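# Place the tongs tips-down in the ribbed green pot

## Task

Stand the tongs in the ribbed green pot with their tips pointing down, and end with neither hand holding anything.

## Robot and tools

Robot: two arms, left_arm and right_arm, each ending in a five-finger hand. right_arm has a right hand and left_arm a mirrored left hand. Calibrated bases in the scene frame: left_arm at (+0.028, +0.283, 0) m, right_arm at (+0.017, -0.313, 0) m, both turned only slightly about z. A camera stand sits behind the arms.

Scene frame: origin at table-top height, halfway between the nominal bases. +x runs forward over the table, +z up, +y toward left_arm. Image left and right do not match arm names. All printed positions (m) and quaternions (wxyz) use this frame and can be a few cm off, more at long reach.

Hand point: a spot fixed to the palm, 0.05 m in front of it and 0.15 m out from the wrist flange. Its +z runs along the straight fingers, +y out of the palm. For the right hand +x points across the palm away from the thumb; for the left hand +x points toward the thumb. Straight fingertips reach 0.06-0.07 m past the point along +z, 0.06 m behind it along -y. A wrist bracket on the little-finger side can strike objects.

Row layout (28 numbers, each in [-1, 1], always all 28 even if one arm moves): left dx, dy, dz, rx, ry, rz; left little, ring, middle, index, thumb_bend, thumb_turn, force_limit, speed; then the same 14 for the right arm. Pose numbers are offsets, not poses: they are measured from that arm's Hand target at the start of the action or move, along scene axes; 1.0 equals 0.6 m of travel or 180 degrees. rx, ry, rz form a single rotation vector turning about the Hand target position. Every row of one action is an offset from that same start, so sending the same offset again keeps moving further. Six zeros re-request the current Hand target. Finger numbers are absolute targets: -1 straight/open, +1 curled/closed; thumb_turn -1 beside the palm, +1 opposite the fingers. force_limit runs from about 0 N at -1 to 10 N at +1 (15 N on the two thumb motors). speed rises from nearly zero at -1 to full at +0.48 and stays full above. There is no 'no change' value: to keep a hand as is, repeat the eight hand numbers of its last executed row; if none has run yet, send hand_measured plus hand_force_limit and hand_speed. With the thumb opposed, the hand grips objects roughly 0.035-0.065 m thick, handles down to about 0.025 m. For a soft grip close slowly (speed about -0.94 or lower). A motor only starts when its target changes by 0.002 or more; to squeeze harder raise force_limit and send a more closed target; to loosen send a target more open than hand_measured.

Tools:
- execute_actions(actions, cameras): actions is a list of actions; each action is a table of up to 15 rows, one per 1/30 s step; a short table repeats its final row. Images come back only with an empty actions list or when cameras names them (["all"], [] or names).
- move(target, speed, blend, blocking, cameras): target is one 28-number row or up to 15 such rows, every row an offset from the same starting Hand targets. speed is top path speed in m/s, 0.002 to 4.3, default 0.25 (turns up to twice that in rad/s), one value or one per target. blend is corner rounding in m per target (0 means stop at each). blocking=false returns early while the move continues. Paths are straight, end together, capped at 10 s, and do not avoid obstacles or the other arm. Result adds a 'move:' line: done, off_target, moving, held or fault, plus limits (paced = pose clipped, held = steps withheld).
- wait(seconds 0-10, cameras): lets time pass holding commands.
- stop(cameras): brakes a running move.
- zoom_image(camera, region=[x0,y0,x1,y1]): enlarges part of that camera's latest image; region at most 504 by 504 px. Cameras: cam_head_left, cam_head_right, cam_high, cam_low, cam_left_wrist, cam_right_wrist, all 896x504.
- show_instructions(): shows the reference pages.
- finished_scene(scene): ends the current scene, given by its number; irreversible.

Results: per arm end_effector_position, end_effector_quat_wxyz, Hand target (last commanded pose after clipping; next offsets start there), joint positions, velocities (may read 'within noise'), torques (include gravity, offsets and noise). Per hand: hand_measured, hand_stopped_by (moving, target, force, stalled, fault), hand_load_n (positive when pushed open; a dropped grip falls near 0), hand_force_limit, hand_speed. Motor temperatures; MOTOR HOT appears at 85 °C, and at 100 °C the arm goes limp for 30-60 s or more.

Behaviour: each step the commanded orientation is limited to 40 degrees from the measured one. Arms often rest 1-3 cm (up to 5) short, usually low, without contact; resend the missing distance as a fresh offset. Small moves may not start. An arm blocked by something keeps pressing until told to back off past its hand point. Avoid routing the hand near its own base (shoulder posture can flip).

Avoid: dropping or flinging things, letting anything leave the table, fast or hard contact with fixed or heavy items, overloading fingers, arms touching or one hand squeezing the other, long stretched or loaded holds that heat motors. Loose objects may occasionally get nudged by outside pushes.

Each tool is called after "Emit:" as a command line: name --argument value for each argument, lists and objects as JSON in quotes; but a table of rows of numbers goes row by row, as --pt "numbers of a row", without its own name.

Reference images:

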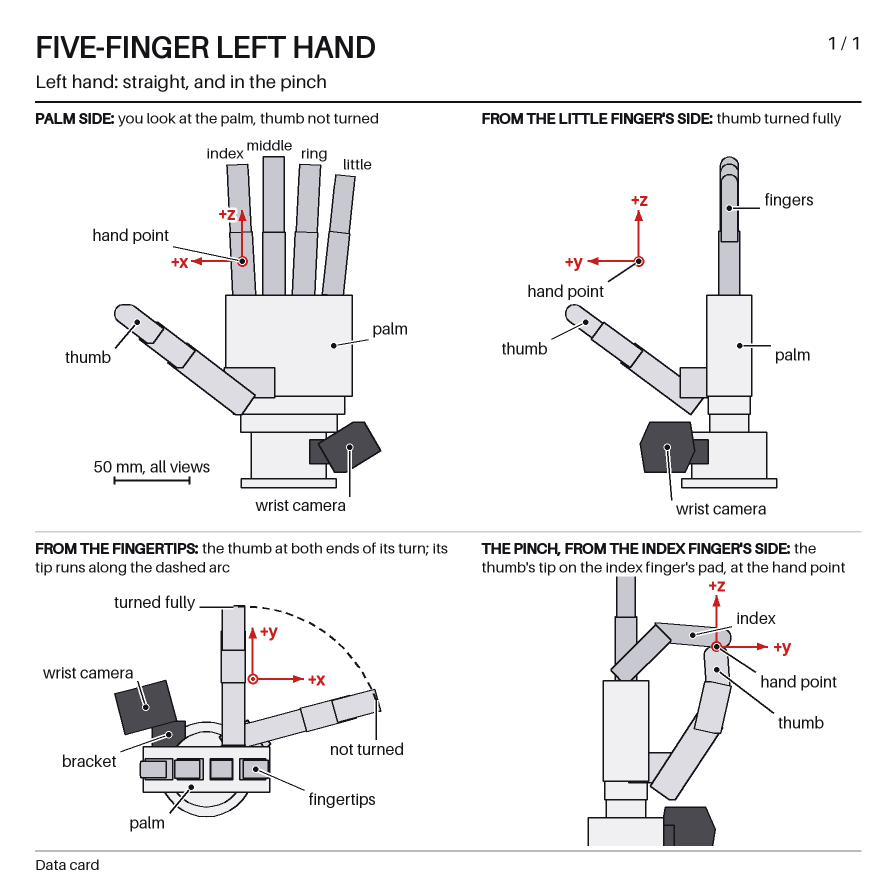

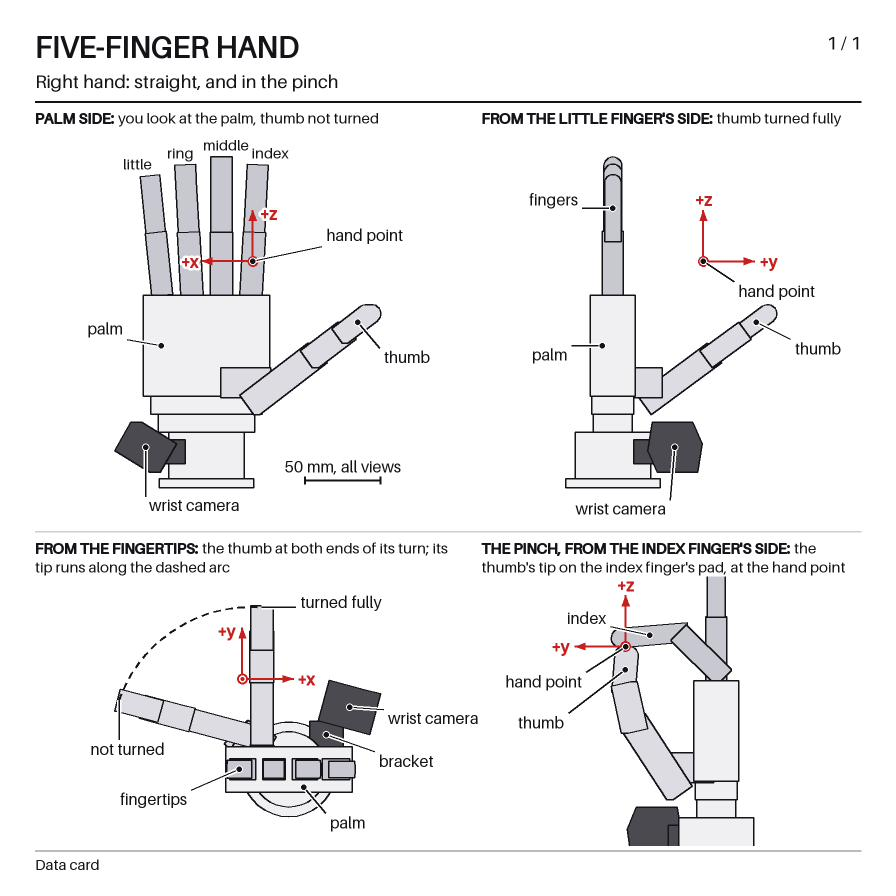

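## Session

Emit:
execute_actions --actions '[]'

Scene clock: 0.00 s.
left_arm: end_effector_position=(+0.3880, -0.0466, +0.1867) hand_measured=(-1.000, -1.000, -1.000, -1.000, -1.000, -1.000) hand_load_n=(+0.0, +0.0, +0.0, +0.0, +0.0, +0.5) hand_stopped_by=(target, target, target, target, target, target) hand_force_limit=0.00 hand_speed=-0.80 end_effector_quat_wxyz=(-0.190, +0.892, -0.261, +0.316) | right_arm: end_effector_position=(+0.5466, -0.2082, +0.3317) hand_measured=(-1.000, -1.000, -1.000, -1.000, -1.000, -1.000) hand_load_n=(+0.0, +0.0, +0.0, +0.0, +0.0, +0.0) hand_stopped_by=(target, target, target, target, target, target) hand_force_limit=0.00 hand_speed=-0.80 end_effector_quat_wxyz=(+0.534, -0.159, +0.756, -0.343)
Joint positions: left_arm=[-0.926 1.29 1.026 -0.95 -0.681 -1.782] | right_arm=[0.304 1.09 0.852 -0.012 0.671 0.95]
Joint velocities: within noise
Joint torques (N m): no reading
Motor temperatures (°C): left_arm=[25 21 22 23 22 23] | right_arm=[25 23 23 23 24 24]
Heat: left arm: hottest waist 25 °C; right arm: hottest waist 25 °C.
Hand target: left_arm +0.3920, -0.0519, +0.1939; -0.185, +0.892, -0.258, +0.322 | right_arm +0.5509, -0.2068, +0.3558; +0.551, -0.148, +0.747, -0.341

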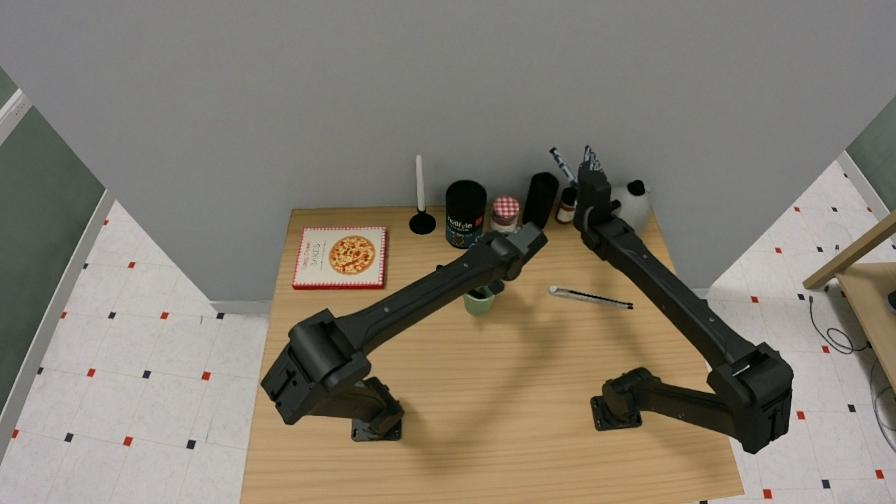

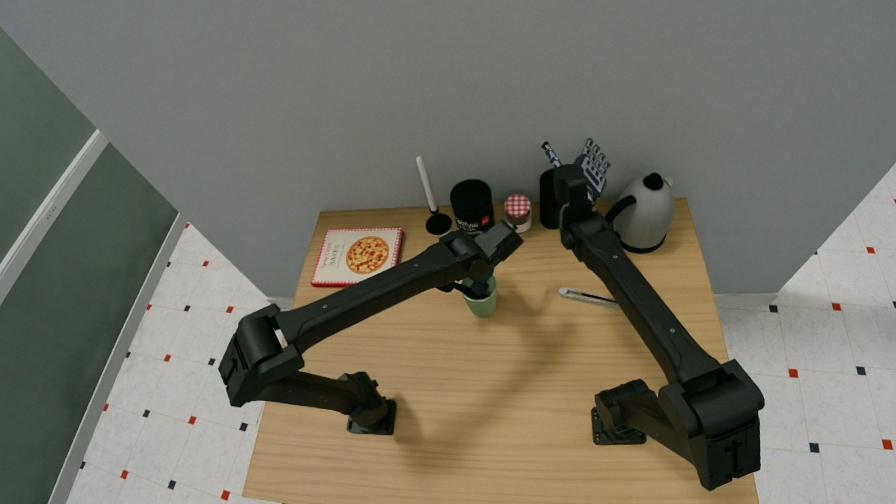

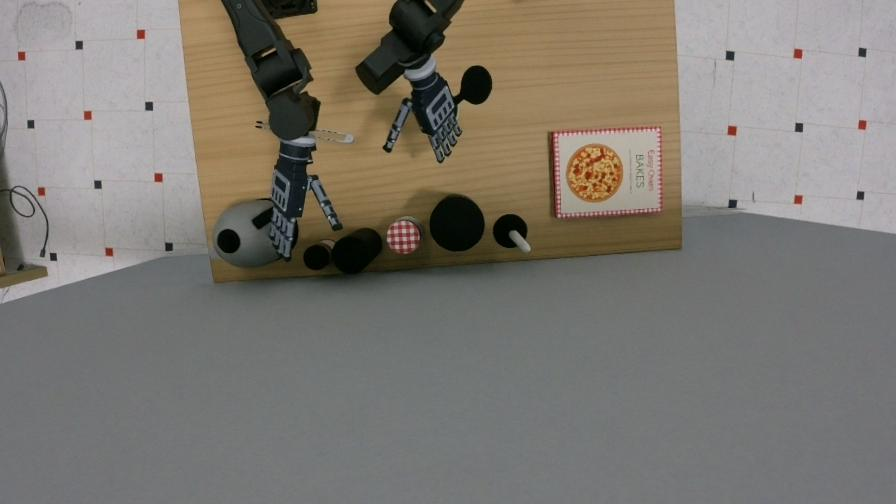

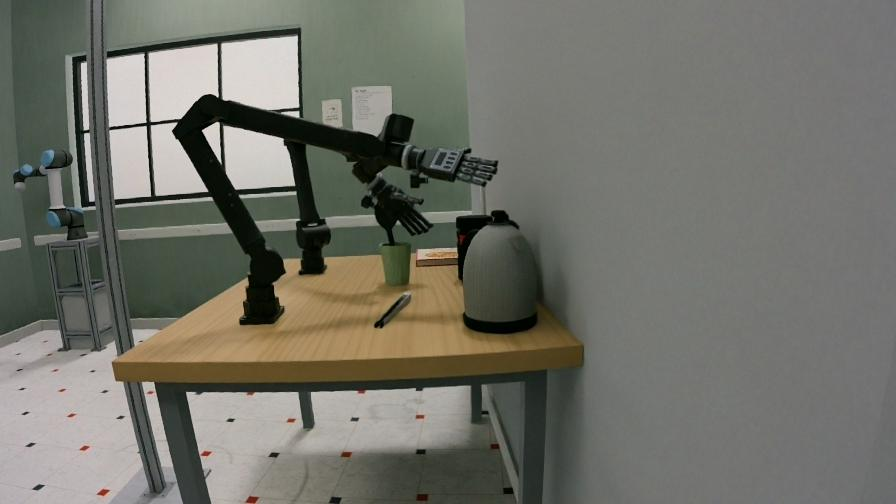

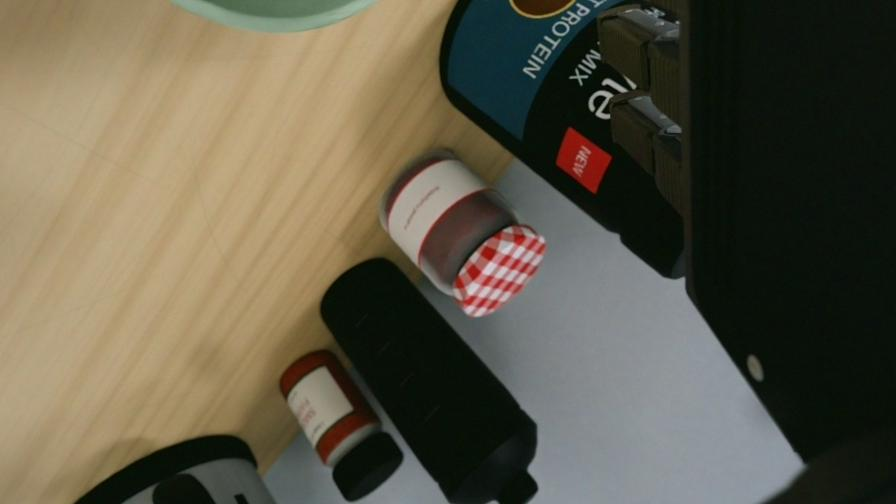

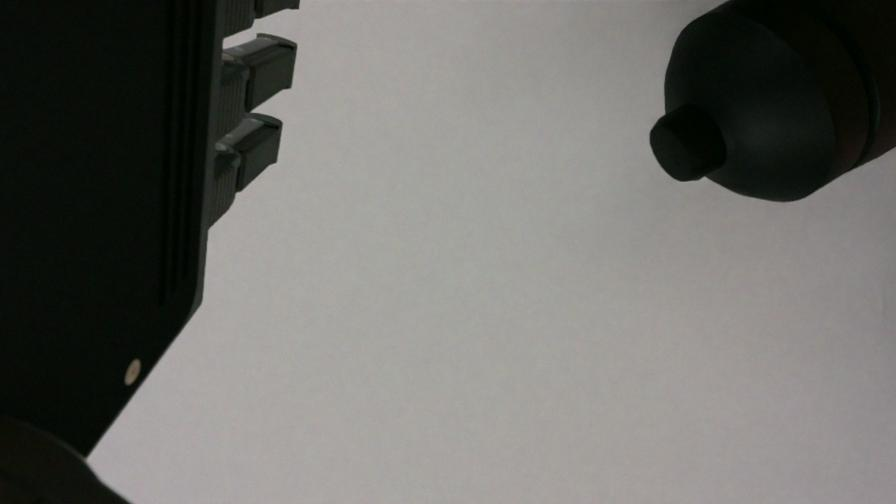

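Emit:
zoom_image --camera "cam_head_left" --region '[400, 200, 660, 350]'

Emit:
zoom_image --camera "cam_high" --region '[180, 40, 520, 280]'

Emit:
zoom_image --camera "cam_low" --region '[340, 160, 540, 340]'

Emit:
zoom_image --camera "cam_head_right" --region '[400, 200, 660, 350]'

Scaled by 1.938 from the camera's 896x504 image, which has a finer 1280x720 frame.

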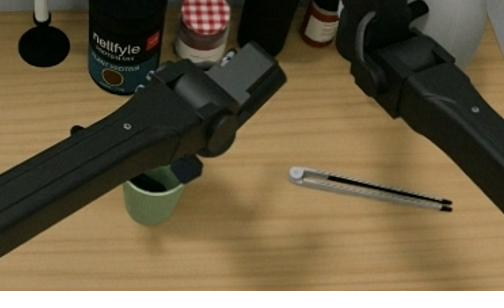

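Scaled by 1.482 from the camera's 896x504 image, which has a finer 1280x720 frame.

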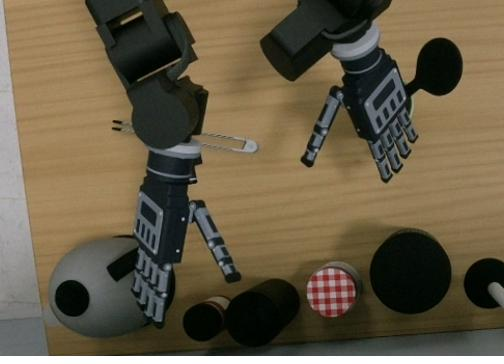

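Scaled by 2.520 from the camera's 896x504 image, which has a finer 1280x720 frame.

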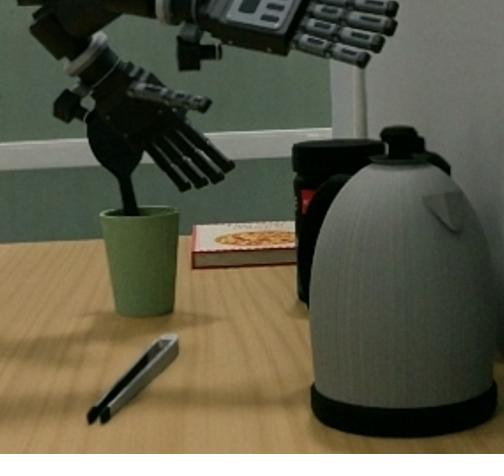

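Scaled by 1.938 from the camera's 896x504 image, which has a finer 1280x720 frame.

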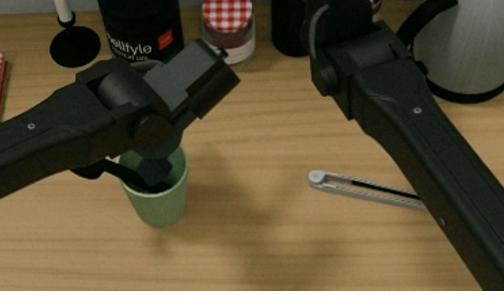

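Emit:
move --pt "0 0 0.333 0 0 0 -1 -1 -1 -1 -1 -1 0 -0.8 0 0 0 0 0 0 -1 -1 -1 -1 -1 1 0 0" --pt "-0.2 0.5 0.333 0 0 0 -1 -1 -1 -1 -1 -1 0 -0.8 -0.318 -0.039 -0.176 -0.1668 0.2524 0.1458 -1 -1 -1 -1 -1 1 0 0" --blend 0.03 --speed 0.3 --cameras '["all"]'

Scene clock: 135.97 s.
left_arm: end_effector_position=(+0.2688, +0.2466, +0.3934) hand_measured=(-1.000, -1.000, -1.000, -1.000, -1.000, -1.000) hand_load_n=(+0.0, +0.0, +0.0, +0.0, +0.0, +0.0) hand_stopped_by=(target, target, target, target, target, target) hand_force_limit=0.00 hand_speed=-0.80 end_effector_quat_wxyz=(-0.182, +0.894, -0.256, +0.318) | right_arm: end_effector_position=(+0.3490, -0.2382, +0.2136) hand_measured=(-1.000, -1.000, -1.000, -1.000, -1.000, +1.000) hand_load_n=(+0.0, +0.0, +0.0, +0.0, +0.0, +0.0) hand_stopped_by=(target, target, target, target, target, target) hand_force_limit=0.00 hand_speed=0.00 end_effector_quat_wxyz=(+0.199, -0.562, +0.746, -0.296)
Joint positions: left_arm=[-0.029 0.583 1.163 -1.416 -0.171 -0.958] | right_arm=[0.284 0.873 0.861 -0.936 0.407 0.451]
Joint torques (N m): left_arm=[0.85 2.32 7.19 1.81 0.02 0.12] | right_arm=[0.56 -3.6 15.36 0.79 0.2 -0.04]
Motor temperatures (°C): left_arm=[24 22 34 23 22 23] | right_arm=[24 24 40 23 24 23]
Heat: left arm: hottest elbow 34 °C; right arm: hottest elbow 40 °C.
Hand target: left_arm +0.2719, +0.2482, +0.3938; -0.186, +0.892, -0.258, +0.322 | right_arm +0.3602, -0.2303, +0.2503; +0.231, -0.558, +0.736, -0.305
Off the commanded pose: left_arm 0.004 m, 1 deg | right_arm 0.039 m, 4 deg.
move: off_target (right_arm); blend cut to 0 m at target 1

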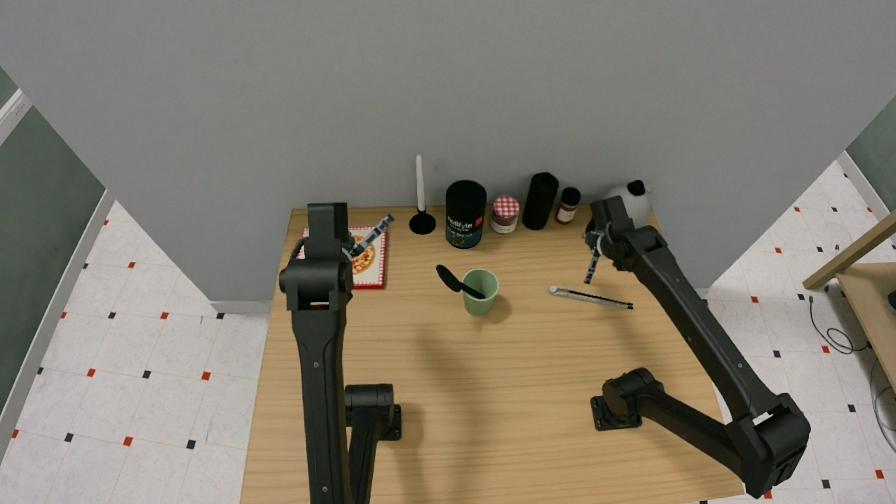

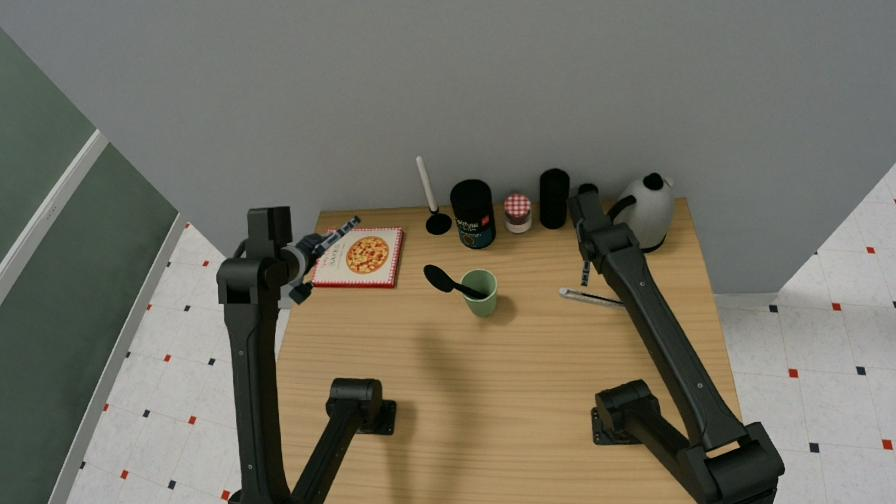

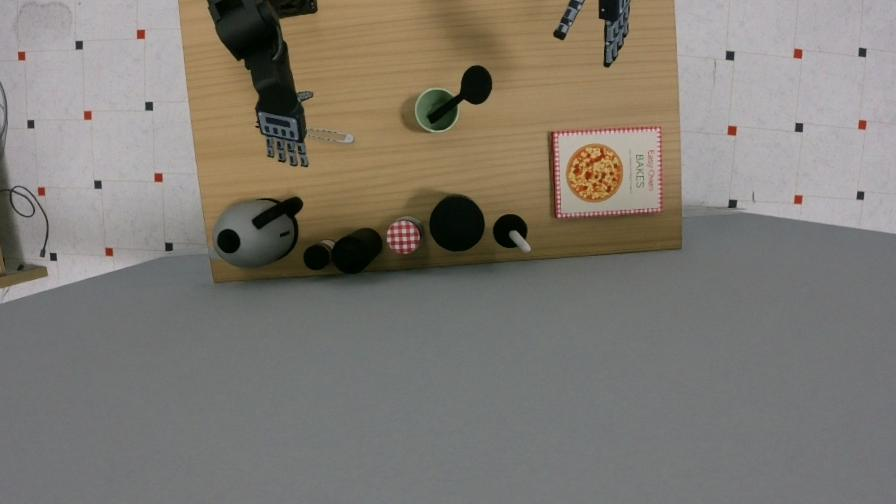

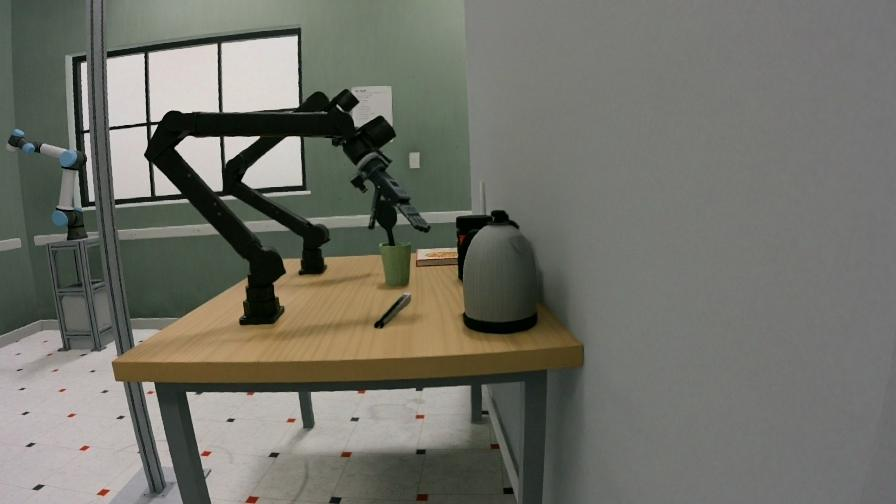

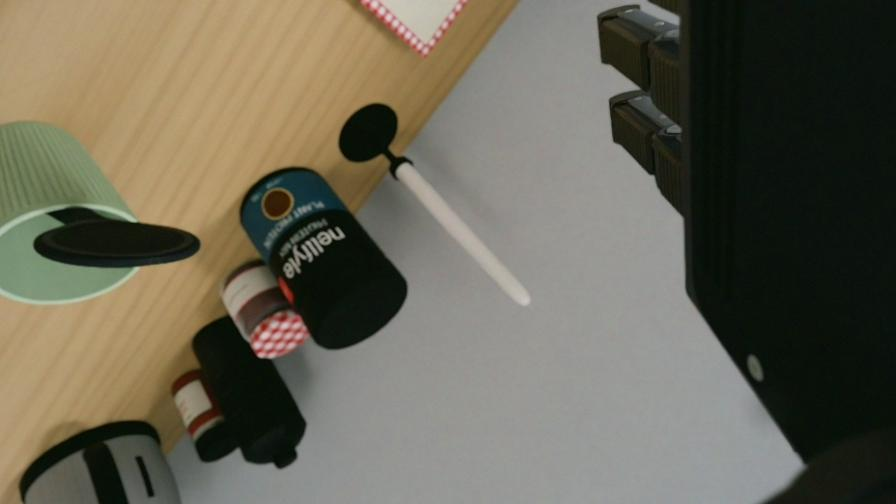

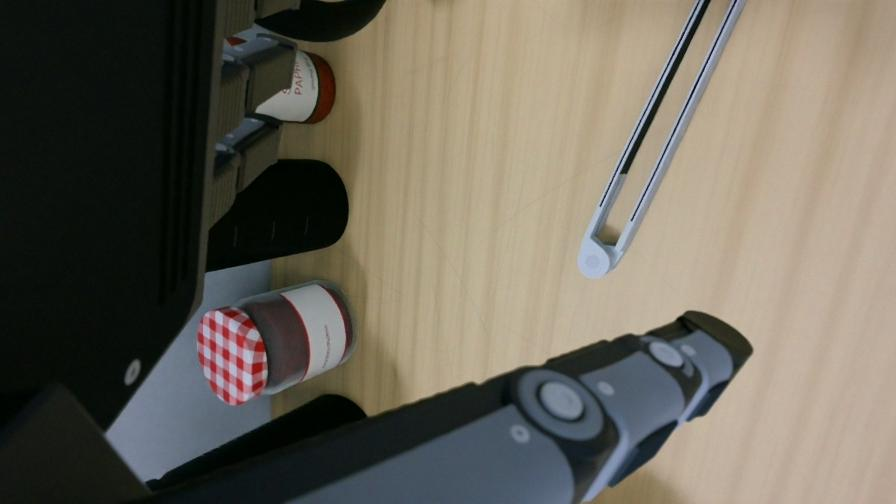

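Emit:
zoom_image --camera "cam_low" --region '[360, 280, 430, 340]'

Emit:
zoom_image --camera "cam_high" --region '[230, 50, 510, 180]'

Emit:
zoom_image --camera "cam_right_wrist" --region '[500, 0, 896, 360]'

Scaled by 7.200 from the camera's 896x504 image, which has a finer 1280x720 frame.

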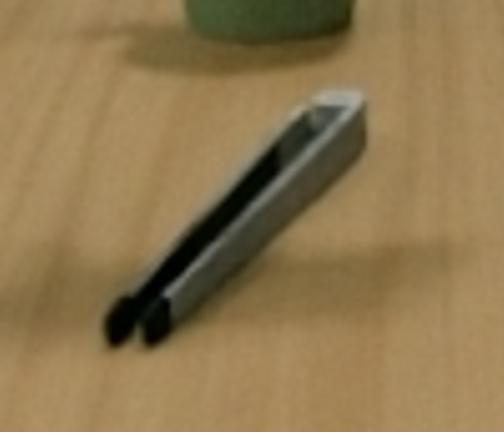

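Scaled by 1.800 from the camera's 896x504 image, which has a finer 1280x720 frame.

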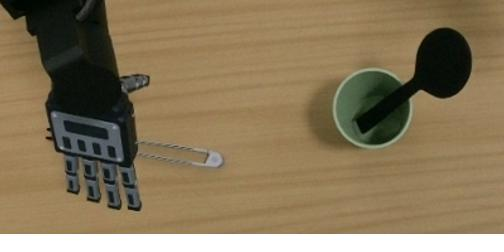

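Scaled by 1.273 from the camera's 896x504 image, which has a finer 1280x720 frame.

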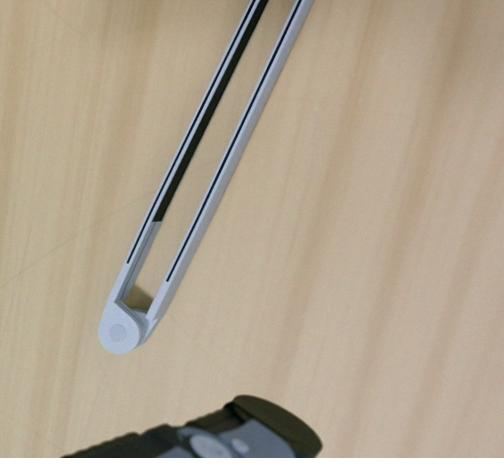

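Emit:
move --target '[0,0,0,0,0,0,-1,-1,-1,-1,-1,-1,0,-0.8,0,0.027,-0.167,-0.0433,-0.1609,0.0064,-1,-1,-0.3,-0.3,-0.4,1,0,0]' --cameras '["all"]'

Scene clock: 230.80 s.
left_arm: end_effector_position=(+0.2687, +0.2466, +0.3934) hand_measured=(-1.000, -1.000, -1.000, -1.000, -1.000, -1.000) hand_load_n=(+0.0, +0.0, +0.0, +0.0, +0.0, +0.0) hand_stopped_by=(target, target, target, target, target, target) hand_force_limit=0.00 hand_speed=-0.80 end_effector_quat_wxyz=(-0.182, +0.894, -0.257, +0.318) | right_arm: end_effector_position=(+0.3595, -0.2182, +0.1503) hand_measured=(-1.000, -1.000, -0.300, -0.300, -0.400, +1.000) hand_load_n=(+0.0, +0.0, +0.0, +0.0, +0.0, +0.0) hand_stopped_by=(target, target, target, target, target, target) hand_force_limit=0.00 hand_speed=0.00 end_effector_quat_wxyz=(+0.370, -0.482, +0.633, -0.480)
Joint positions: left_arm=[-0.029 0.583 1.163 -1.416 -0.17 -0.957] | right_arm=[0.558 0.703 0.33 -0.019 0.803 0.295]
Joint torques (N m): left_arm=[0.62 2.08 7.25 1.88 0.02 0.13] | right_arm=[0.56 0.26 9.36 2.03 0.46 -0.06]
Motor temperatures (°C): left_arm=[24 22 31 23 21 22] | right_arm=[24 23 46 23 23 23]
Heat: left arm: hottest elbow 31 °C; right arm: hottest elbow 46 °C.
Hand target: left_arm +0.2719, +0.2482, +0.3938; -0.185, +0.892, -0.258, +0.322 | right_arm +0.3602, -0.2141, +0.1500; +0.372, -0.485, +0.628, -0.481
Off the commanded pose: left_arm 0.004 m, 1 deg | right_arm 0.004 m, 1 deg.
move: done

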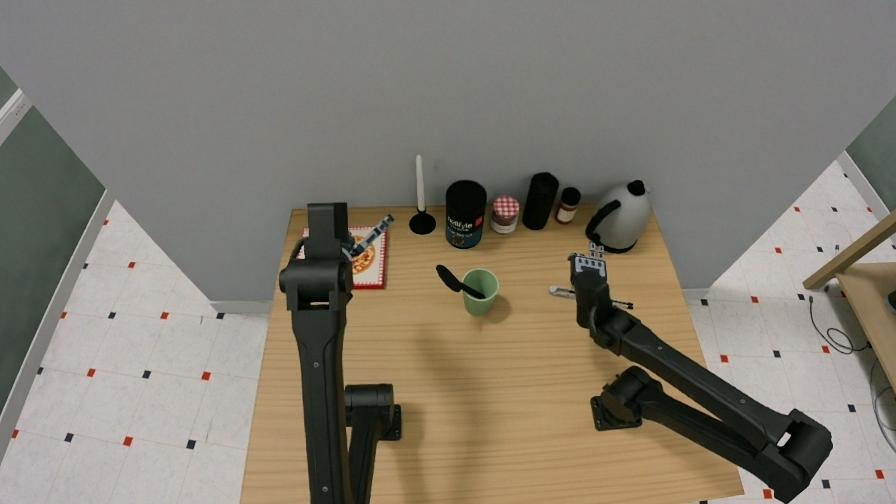

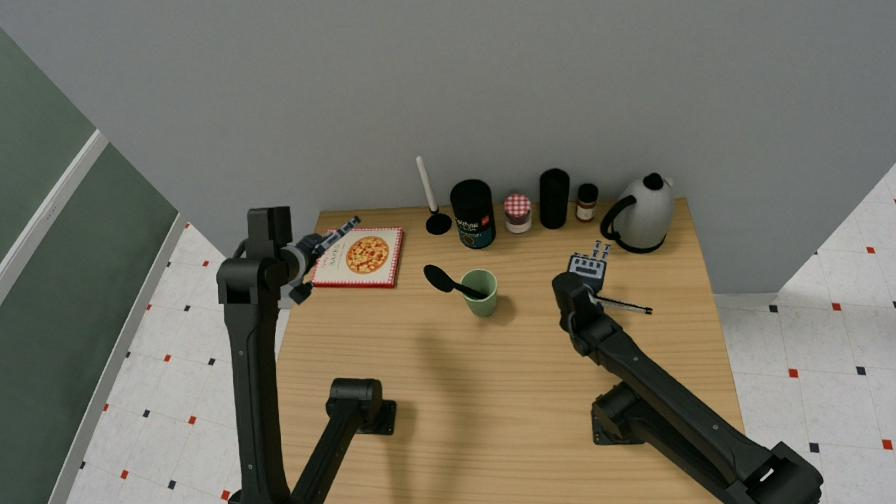

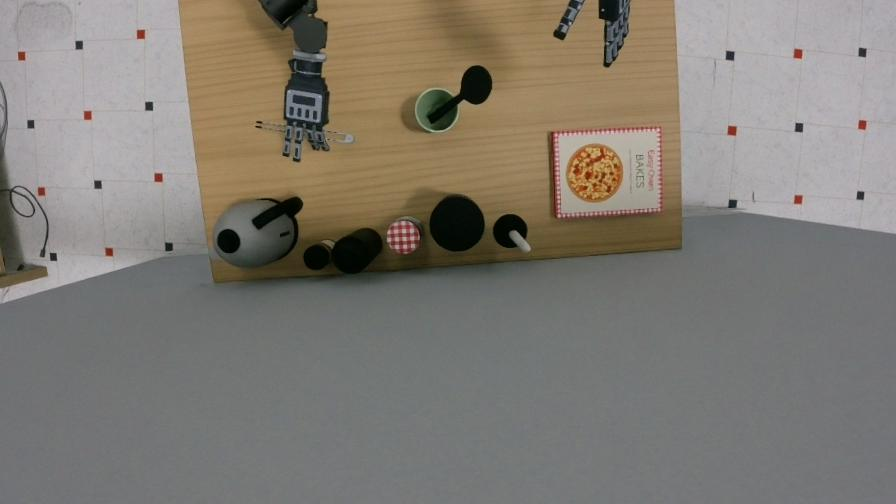

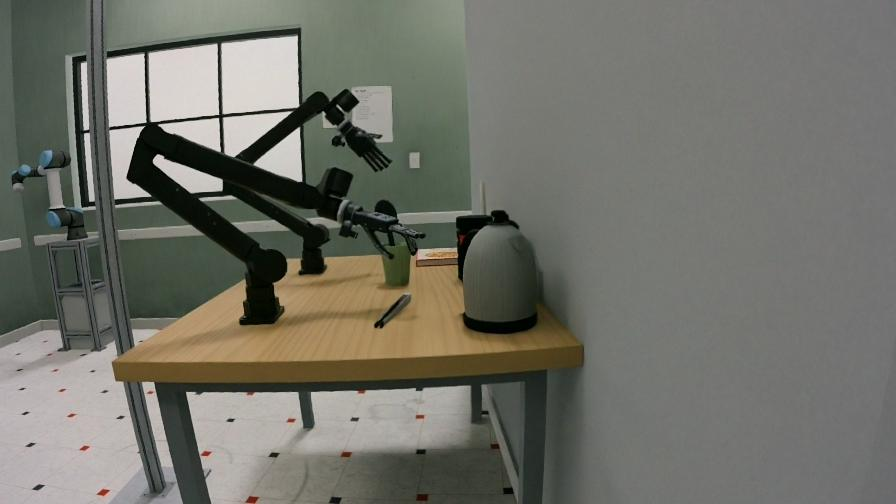

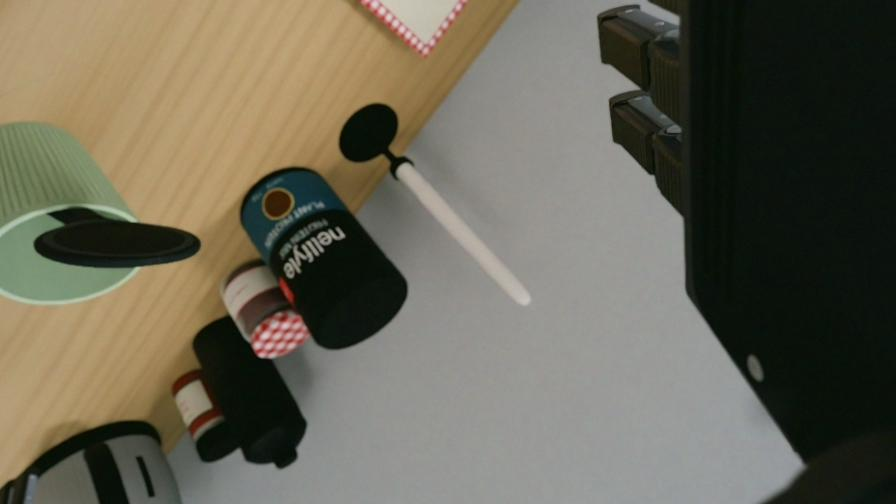

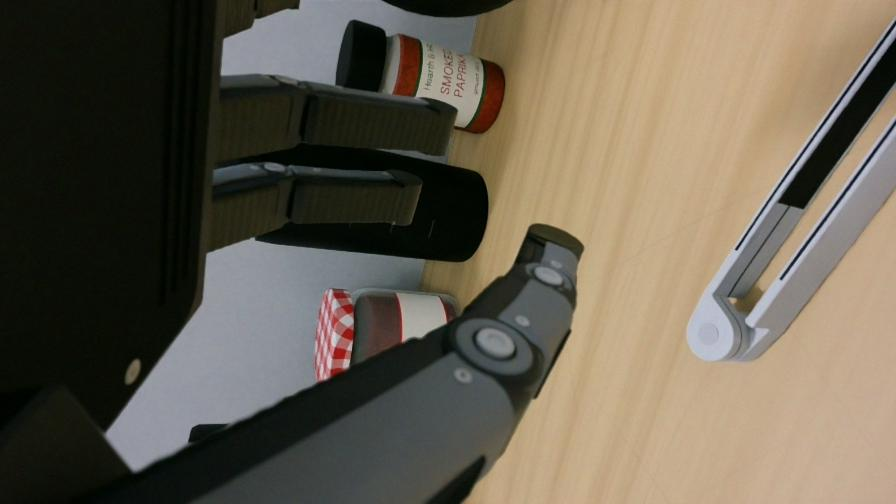

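Emit:
zoom_image --camera "cam_high" --region '[230, 50, 380, 180]'

Emit:
zoom_image --camera "cam_head_left" --region '[530, 220, 660, 330]'

Emit:
zoom_image --camera "cam_head_right" --region '[530, 220, 660, 330]'

Emit:
zoom_image --camera "cam_low" --region '[320, 180, 460, 340]'

Scaled by 3.360 from the camera's 896x504 image, which has a finer 1280x720 frame.

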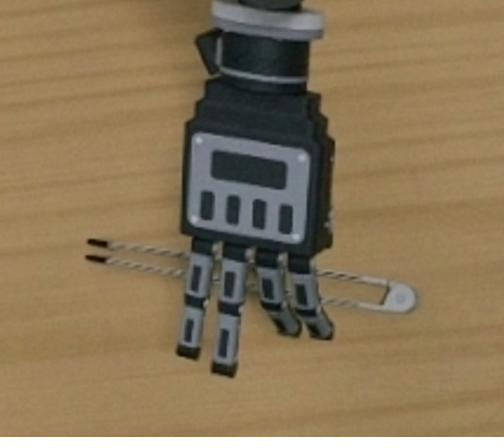

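Scaled by 3.877 from the camera's 896x504 image, which has a finer 1280x720 frame.

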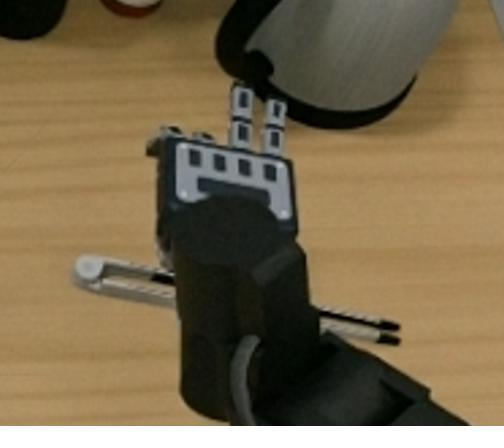

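Scaled by 3.877 from the camera's 896x504 image, which has a finer 1280x720 frame.

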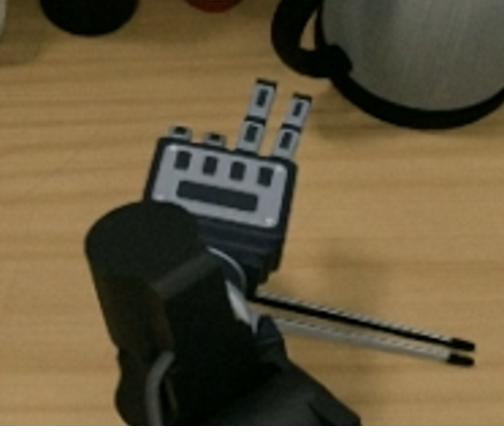

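Scaled by 3.150 from the camera's 896x504 image, which has a finer 1280x720 frame.

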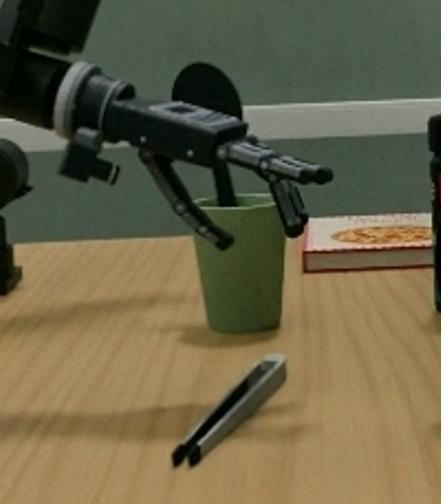

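Emit:
move --target '[0,0,0,0,0,0,-1,-1,-1,-1,-1,-1,0,-0.8,-0.015,-0.022,-0.117,0,0,0,-1,-1,-0.3,-0.3,-0.4,1,0,0]' --cameras '["cam_high","cam_low","cam_right_wrist","cam_head_left"]'

Emit:
zoom_image --camera "cam_high" --region '[230, 50, 380, 180]'

Emit:
zoom_image --camera "cam_low" --region '[320, 200, 460, 340]'

Scene clock: 273.93 s.
left_arm: end_effector_position=(+0.2687, +0.2466, +0.3934) hand_measured=(-1.000, -1.000, -1.000, -1.000, -1.000, -1.000) hand_load_n=(+0.0, +0.0, +0.0, +0.0, +0.0, -0.5) hand_stopped_by=(target, target, target, target, target, target) hand_force_limit=0.00 hand_speed=-0.80 end_effector_quat_wxyz=(-0.182, +0.894, -0.257, +0.318) | right_arm: end_effector_position=(+0.3499, -0.2234, +0.0817) hand_measured=(-1.000, -1.000, -0.300, -0.300, -0.400, +1.000) hand_load_n=(+0.0, +0.0, +0.0, +0.0, +0.5, +0.0) hand_stopped_by=(target, target, target, target, target, target) hand_force_limit=0.00 hand_speed=0.00 end_effector_quat_wxyz=(+0.375, -0.486, +0.628, -0.478)
Joint positions: left_arm=[-0.029 0.583 1.163 -1.416 -0.17 -0.957] | right_arm=[0.551 0.854 0.165 0.312 0.78 0.278]
Joint torques (N m): left_arm=[0.32 2.26 7.06 1.81 0.01 0.16] | right_arm=[-1.32 0.09 7.72 1.88 0.15 -0.02]
Motor temperatures (°C): left_arm=[23 21 30 23 21 22] | right_arm=[24 23 41 23 24 23]
Heat: left arm: hottest elbow 30 °C; right arm: hottest elbow 41 °C.
Hand target: left_arm +0.2719, +0.2482, +0.3938; -0.185, +0.892, -0.258, +0.322 | right_arm +0.3512, -0.2272, +0.0798; +0.372, -0.486, +0.628, -0.481
Off the commanded pose: left_arm 0.004 m, 1 deg | right_arm 0.005 m, 1 deg.
move: done
Images, in order (width x height): cam_head_left 896x504, cam_high 896x504, cam_low 896x504, cam_right_wrist 896x504.

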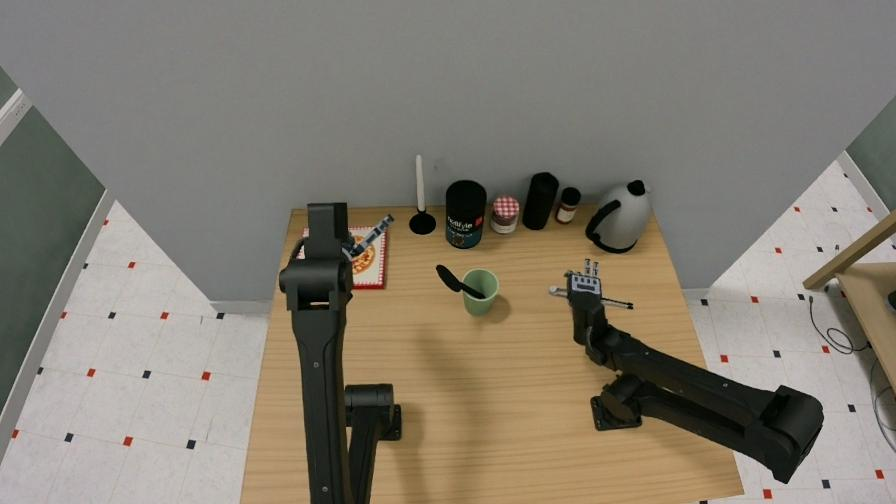

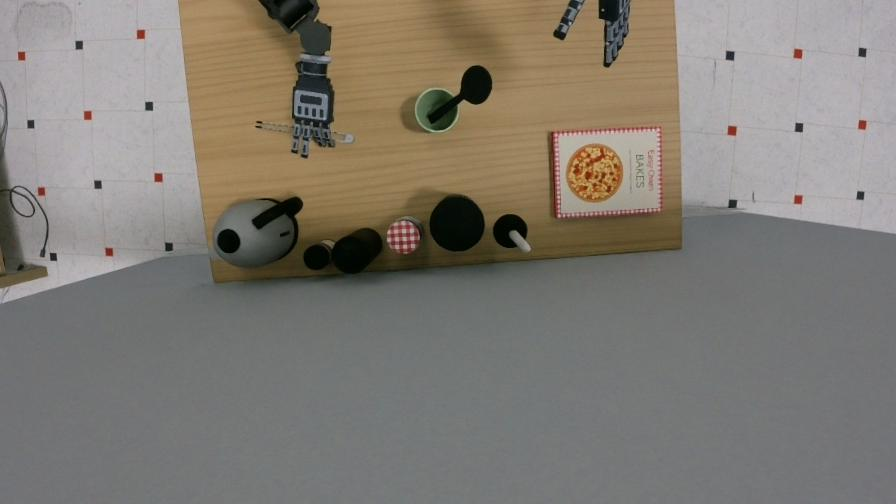

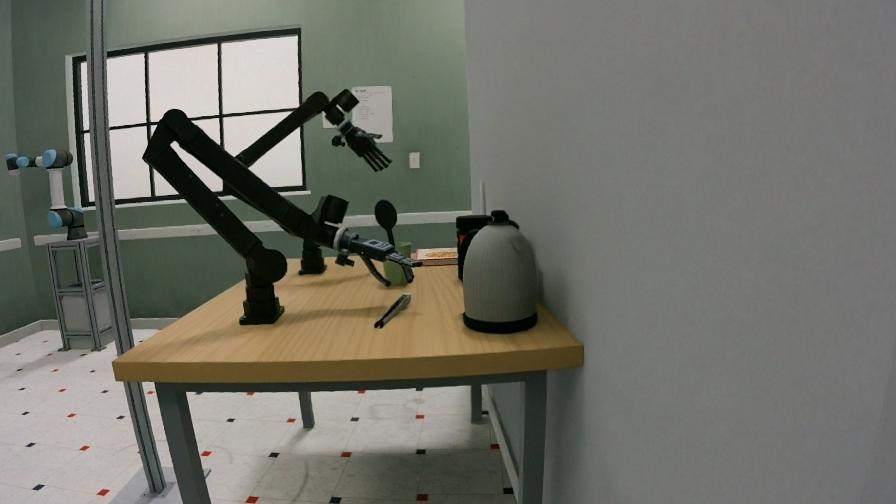

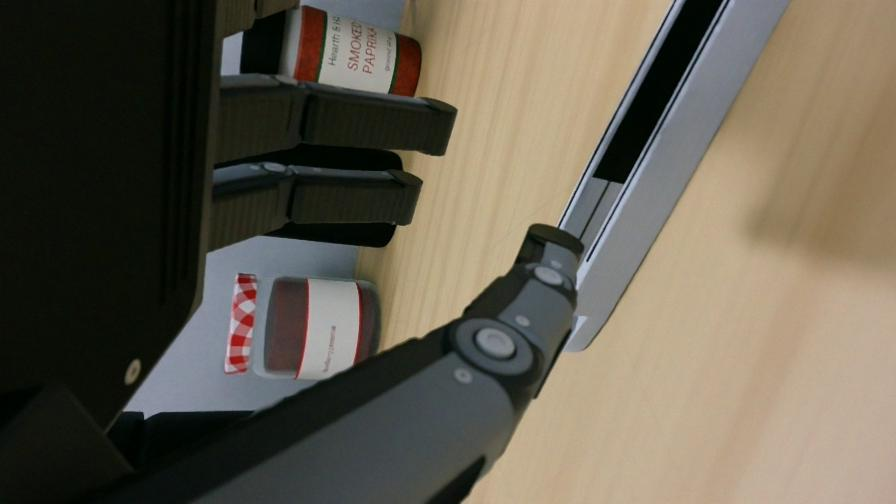

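Scaled by 3.360 from the camera's 896x504 image, which has a finer 1280x720 frame.

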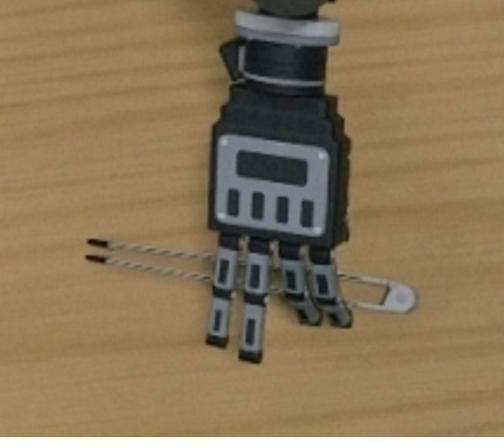

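Scaled by 3.600 from the camera's 896x504 image, which has a finer 1280x720 frame.

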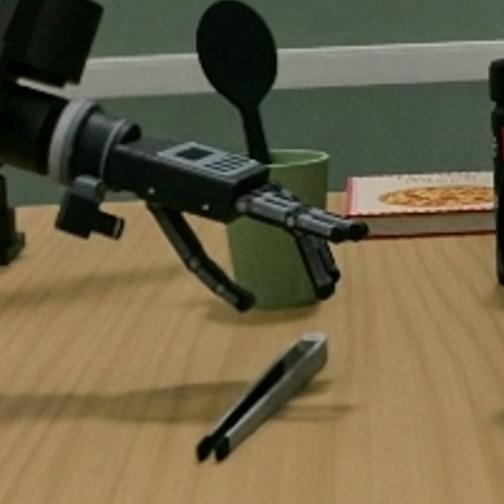

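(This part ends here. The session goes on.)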